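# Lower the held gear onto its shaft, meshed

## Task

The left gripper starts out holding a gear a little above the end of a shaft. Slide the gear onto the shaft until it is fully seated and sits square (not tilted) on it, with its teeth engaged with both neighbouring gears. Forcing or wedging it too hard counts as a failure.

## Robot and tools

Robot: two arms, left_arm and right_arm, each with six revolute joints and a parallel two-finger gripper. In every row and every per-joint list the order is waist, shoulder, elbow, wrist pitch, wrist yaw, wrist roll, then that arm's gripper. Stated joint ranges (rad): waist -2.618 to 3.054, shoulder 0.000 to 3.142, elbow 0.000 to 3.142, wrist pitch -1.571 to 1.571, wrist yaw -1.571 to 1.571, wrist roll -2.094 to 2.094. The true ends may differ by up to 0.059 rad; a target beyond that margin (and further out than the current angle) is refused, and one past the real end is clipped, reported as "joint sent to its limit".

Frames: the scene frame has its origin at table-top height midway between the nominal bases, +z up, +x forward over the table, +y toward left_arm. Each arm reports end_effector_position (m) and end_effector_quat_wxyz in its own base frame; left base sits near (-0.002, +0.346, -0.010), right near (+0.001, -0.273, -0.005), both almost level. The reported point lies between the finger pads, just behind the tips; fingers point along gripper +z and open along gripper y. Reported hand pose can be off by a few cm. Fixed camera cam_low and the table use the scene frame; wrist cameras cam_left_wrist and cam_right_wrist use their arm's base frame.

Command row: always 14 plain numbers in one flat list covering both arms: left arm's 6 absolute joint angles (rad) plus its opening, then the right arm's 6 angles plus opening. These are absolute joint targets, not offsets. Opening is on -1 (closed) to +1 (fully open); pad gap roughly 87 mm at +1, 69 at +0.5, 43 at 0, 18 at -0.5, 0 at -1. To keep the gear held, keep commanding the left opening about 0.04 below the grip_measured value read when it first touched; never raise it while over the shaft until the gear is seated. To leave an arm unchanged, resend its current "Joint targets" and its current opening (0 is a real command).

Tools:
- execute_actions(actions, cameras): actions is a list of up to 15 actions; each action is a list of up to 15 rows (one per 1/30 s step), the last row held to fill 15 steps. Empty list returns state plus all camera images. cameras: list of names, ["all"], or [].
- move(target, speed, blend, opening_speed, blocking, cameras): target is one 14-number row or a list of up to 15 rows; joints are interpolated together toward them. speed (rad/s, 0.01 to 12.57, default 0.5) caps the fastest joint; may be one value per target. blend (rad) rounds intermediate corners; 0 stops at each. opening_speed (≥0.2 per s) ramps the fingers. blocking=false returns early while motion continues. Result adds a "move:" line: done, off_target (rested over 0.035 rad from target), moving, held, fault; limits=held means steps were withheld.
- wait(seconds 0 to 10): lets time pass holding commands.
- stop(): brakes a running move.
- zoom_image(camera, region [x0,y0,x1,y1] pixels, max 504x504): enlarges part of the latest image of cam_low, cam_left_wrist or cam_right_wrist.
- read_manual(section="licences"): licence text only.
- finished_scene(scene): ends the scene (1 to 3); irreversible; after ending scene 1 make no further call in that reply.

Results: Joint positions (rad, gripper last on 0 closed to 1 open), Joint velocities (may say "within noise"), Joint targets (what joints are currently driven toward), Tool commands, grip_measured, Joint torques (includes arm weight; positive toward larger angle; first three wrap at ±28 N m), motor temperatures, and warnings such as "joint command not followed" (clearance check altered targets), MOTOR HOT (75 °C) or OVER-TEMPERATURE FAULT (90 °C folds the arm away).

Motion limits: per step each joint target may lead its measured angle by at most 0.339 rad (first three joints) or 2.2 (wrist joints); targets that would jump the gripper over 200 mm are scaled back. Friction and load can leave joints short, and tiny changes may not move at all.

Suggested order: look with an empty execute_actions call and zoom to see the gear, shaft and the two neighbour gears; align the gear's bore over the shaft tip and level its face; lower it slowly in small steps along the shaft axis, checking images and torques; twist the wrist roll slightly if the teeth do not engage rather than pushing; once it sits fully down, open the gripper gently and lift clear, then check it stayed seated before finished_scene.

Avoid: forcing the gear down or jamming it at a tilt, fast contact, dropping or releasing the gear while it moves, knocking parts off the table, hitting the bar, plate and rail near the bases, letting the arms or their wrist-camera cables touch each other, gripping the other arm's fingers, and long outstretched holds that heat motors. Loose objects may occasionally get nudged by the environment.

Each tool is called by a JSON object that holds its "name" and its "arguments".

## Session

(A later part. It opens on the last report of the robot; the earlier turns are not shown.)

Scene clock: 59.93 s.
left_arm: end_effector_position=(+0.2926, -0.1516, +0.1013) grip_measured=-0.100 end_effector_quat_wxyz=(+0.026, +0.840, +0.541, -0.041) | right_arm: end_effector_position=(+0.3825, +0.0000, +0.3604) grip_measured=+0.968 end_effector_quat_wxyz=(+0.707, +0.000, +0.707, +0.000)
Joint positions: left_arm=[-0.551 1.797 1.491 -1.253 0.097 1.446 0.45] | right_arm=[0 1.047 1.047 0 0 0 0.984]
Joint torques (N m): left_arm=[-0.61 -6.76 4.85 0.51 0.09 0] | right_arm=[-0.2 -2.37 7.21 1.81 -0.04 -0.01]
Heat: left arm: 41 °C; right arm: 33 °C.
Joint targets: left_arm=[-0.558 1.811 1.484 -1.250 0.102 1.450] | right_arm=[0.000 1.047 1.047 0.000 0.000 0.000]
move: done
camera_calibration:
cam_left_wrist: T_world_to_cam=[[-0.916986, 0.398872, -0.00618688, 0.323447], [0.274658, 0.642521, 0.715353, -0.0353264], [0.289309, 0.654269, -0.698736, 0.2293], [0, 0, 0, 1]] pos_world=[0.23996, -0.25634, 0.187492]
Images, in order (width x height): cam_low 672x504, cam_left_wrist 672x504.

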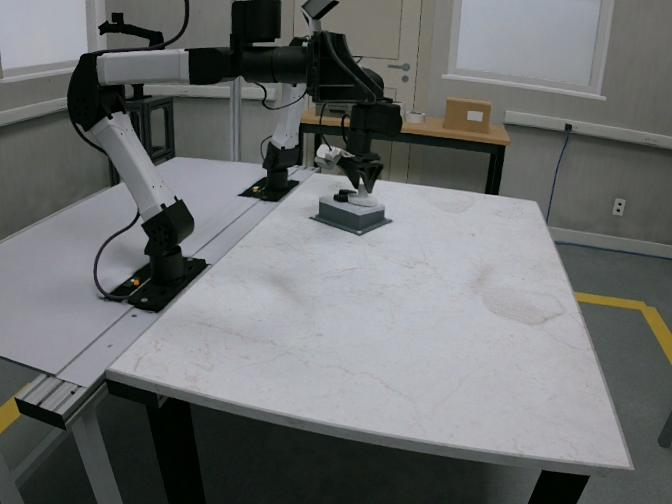

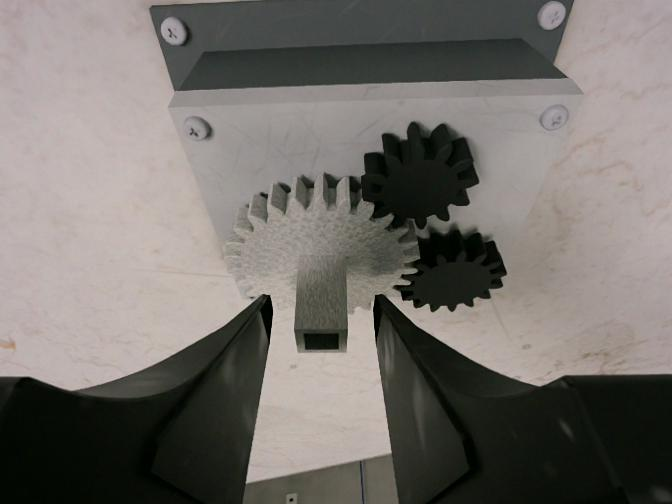

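{"name": "move", "arguments": {"target": [[-0.545,1.8105,1.62,-1.368,0.102,1.450,-0.1,0,1.047,1.047,0,0,0,1],[-0.545,1.8105,1.77,-1.49,0.102,1.450,-0.1,0,1.047,1.047,0,0,0,1]], "speed": [0.15,0.4], "blend": 0.03, "cameras": ["cam_low","cam_left_wrist"]}}

{"name": "zoom_image", "arguments": {"camera": "cam_low", "region": [334, 180, 382, 212]}}

Scene clock: 62.07 s.
left_arm: end_effector_position=(+0.2985, -0.1552, +0.1675) grip_measured=-0.100 end_effector_quat_wxyz=(+0.046, +0.840, +0.539, -0.032) | right_arm: end_effector_position=(+0.3825, +0.0000, +0.3604) grip_measured=+0.968 end_effector_quat_wxyz=(+0.707, +0.000, +0.707, +0.000)
Joint positions: left_arm=[-0.551 1.797 1.754 -1.472 0.097 1.446 0.45] | right_arm=[0 1.047 1.047 0 0 0 0.984]
Joint torques (N m): left_arm=[0.65 -6.68 6.61 0.37 0.1 0] | right_arm=[-0.2 -2.37 7.21 1.81 -0.04 -0.01]
Heat: left arm: 41 °C; right arm: 33 °C.
Joint targets: left_arm=[-0.545 1.811 1.770 -1.490 0.102 1.450] | right_arm=[0.000 1.047 1.047 0.000 0.000 0.000]
move: done
camera_calibration:
cam_left_wrist: T_world_to_cam=[[-0.915929, 0.398218, -0.0499583, 0.337507], [0.247775, 0.658995, 0.710164, -0.0705582], [0.315722, 0.638082, -0.702261, 0.266495], [0, 0, 0, 1]] pos_world=[0.242477, -0.25795, 0.254119]
Images, in order (width x height): cam_low 672x504, cam_left_wrist 672x504.

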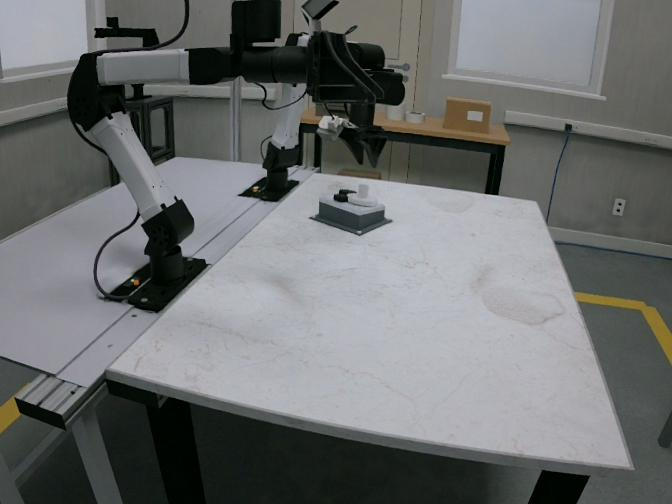

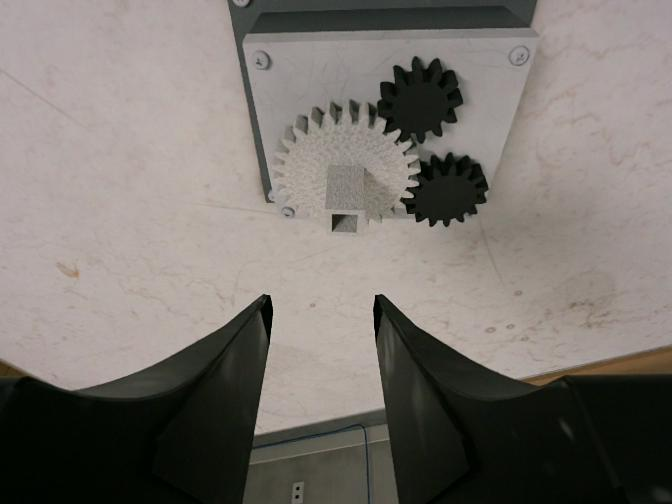

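Scaled by 10.500 from the camera's 672x504 image, which has a finer 960x720 frame.

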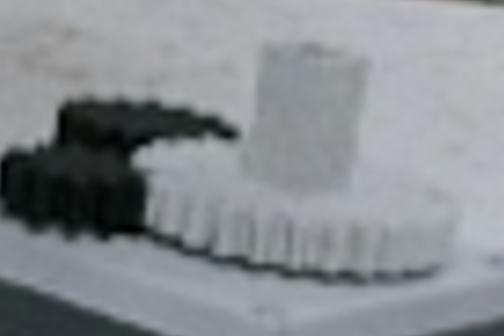

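Seated and meshed.

{"name": "finished_scene", "arguments": {"scene": 3}}

The scene is finished: the task was done.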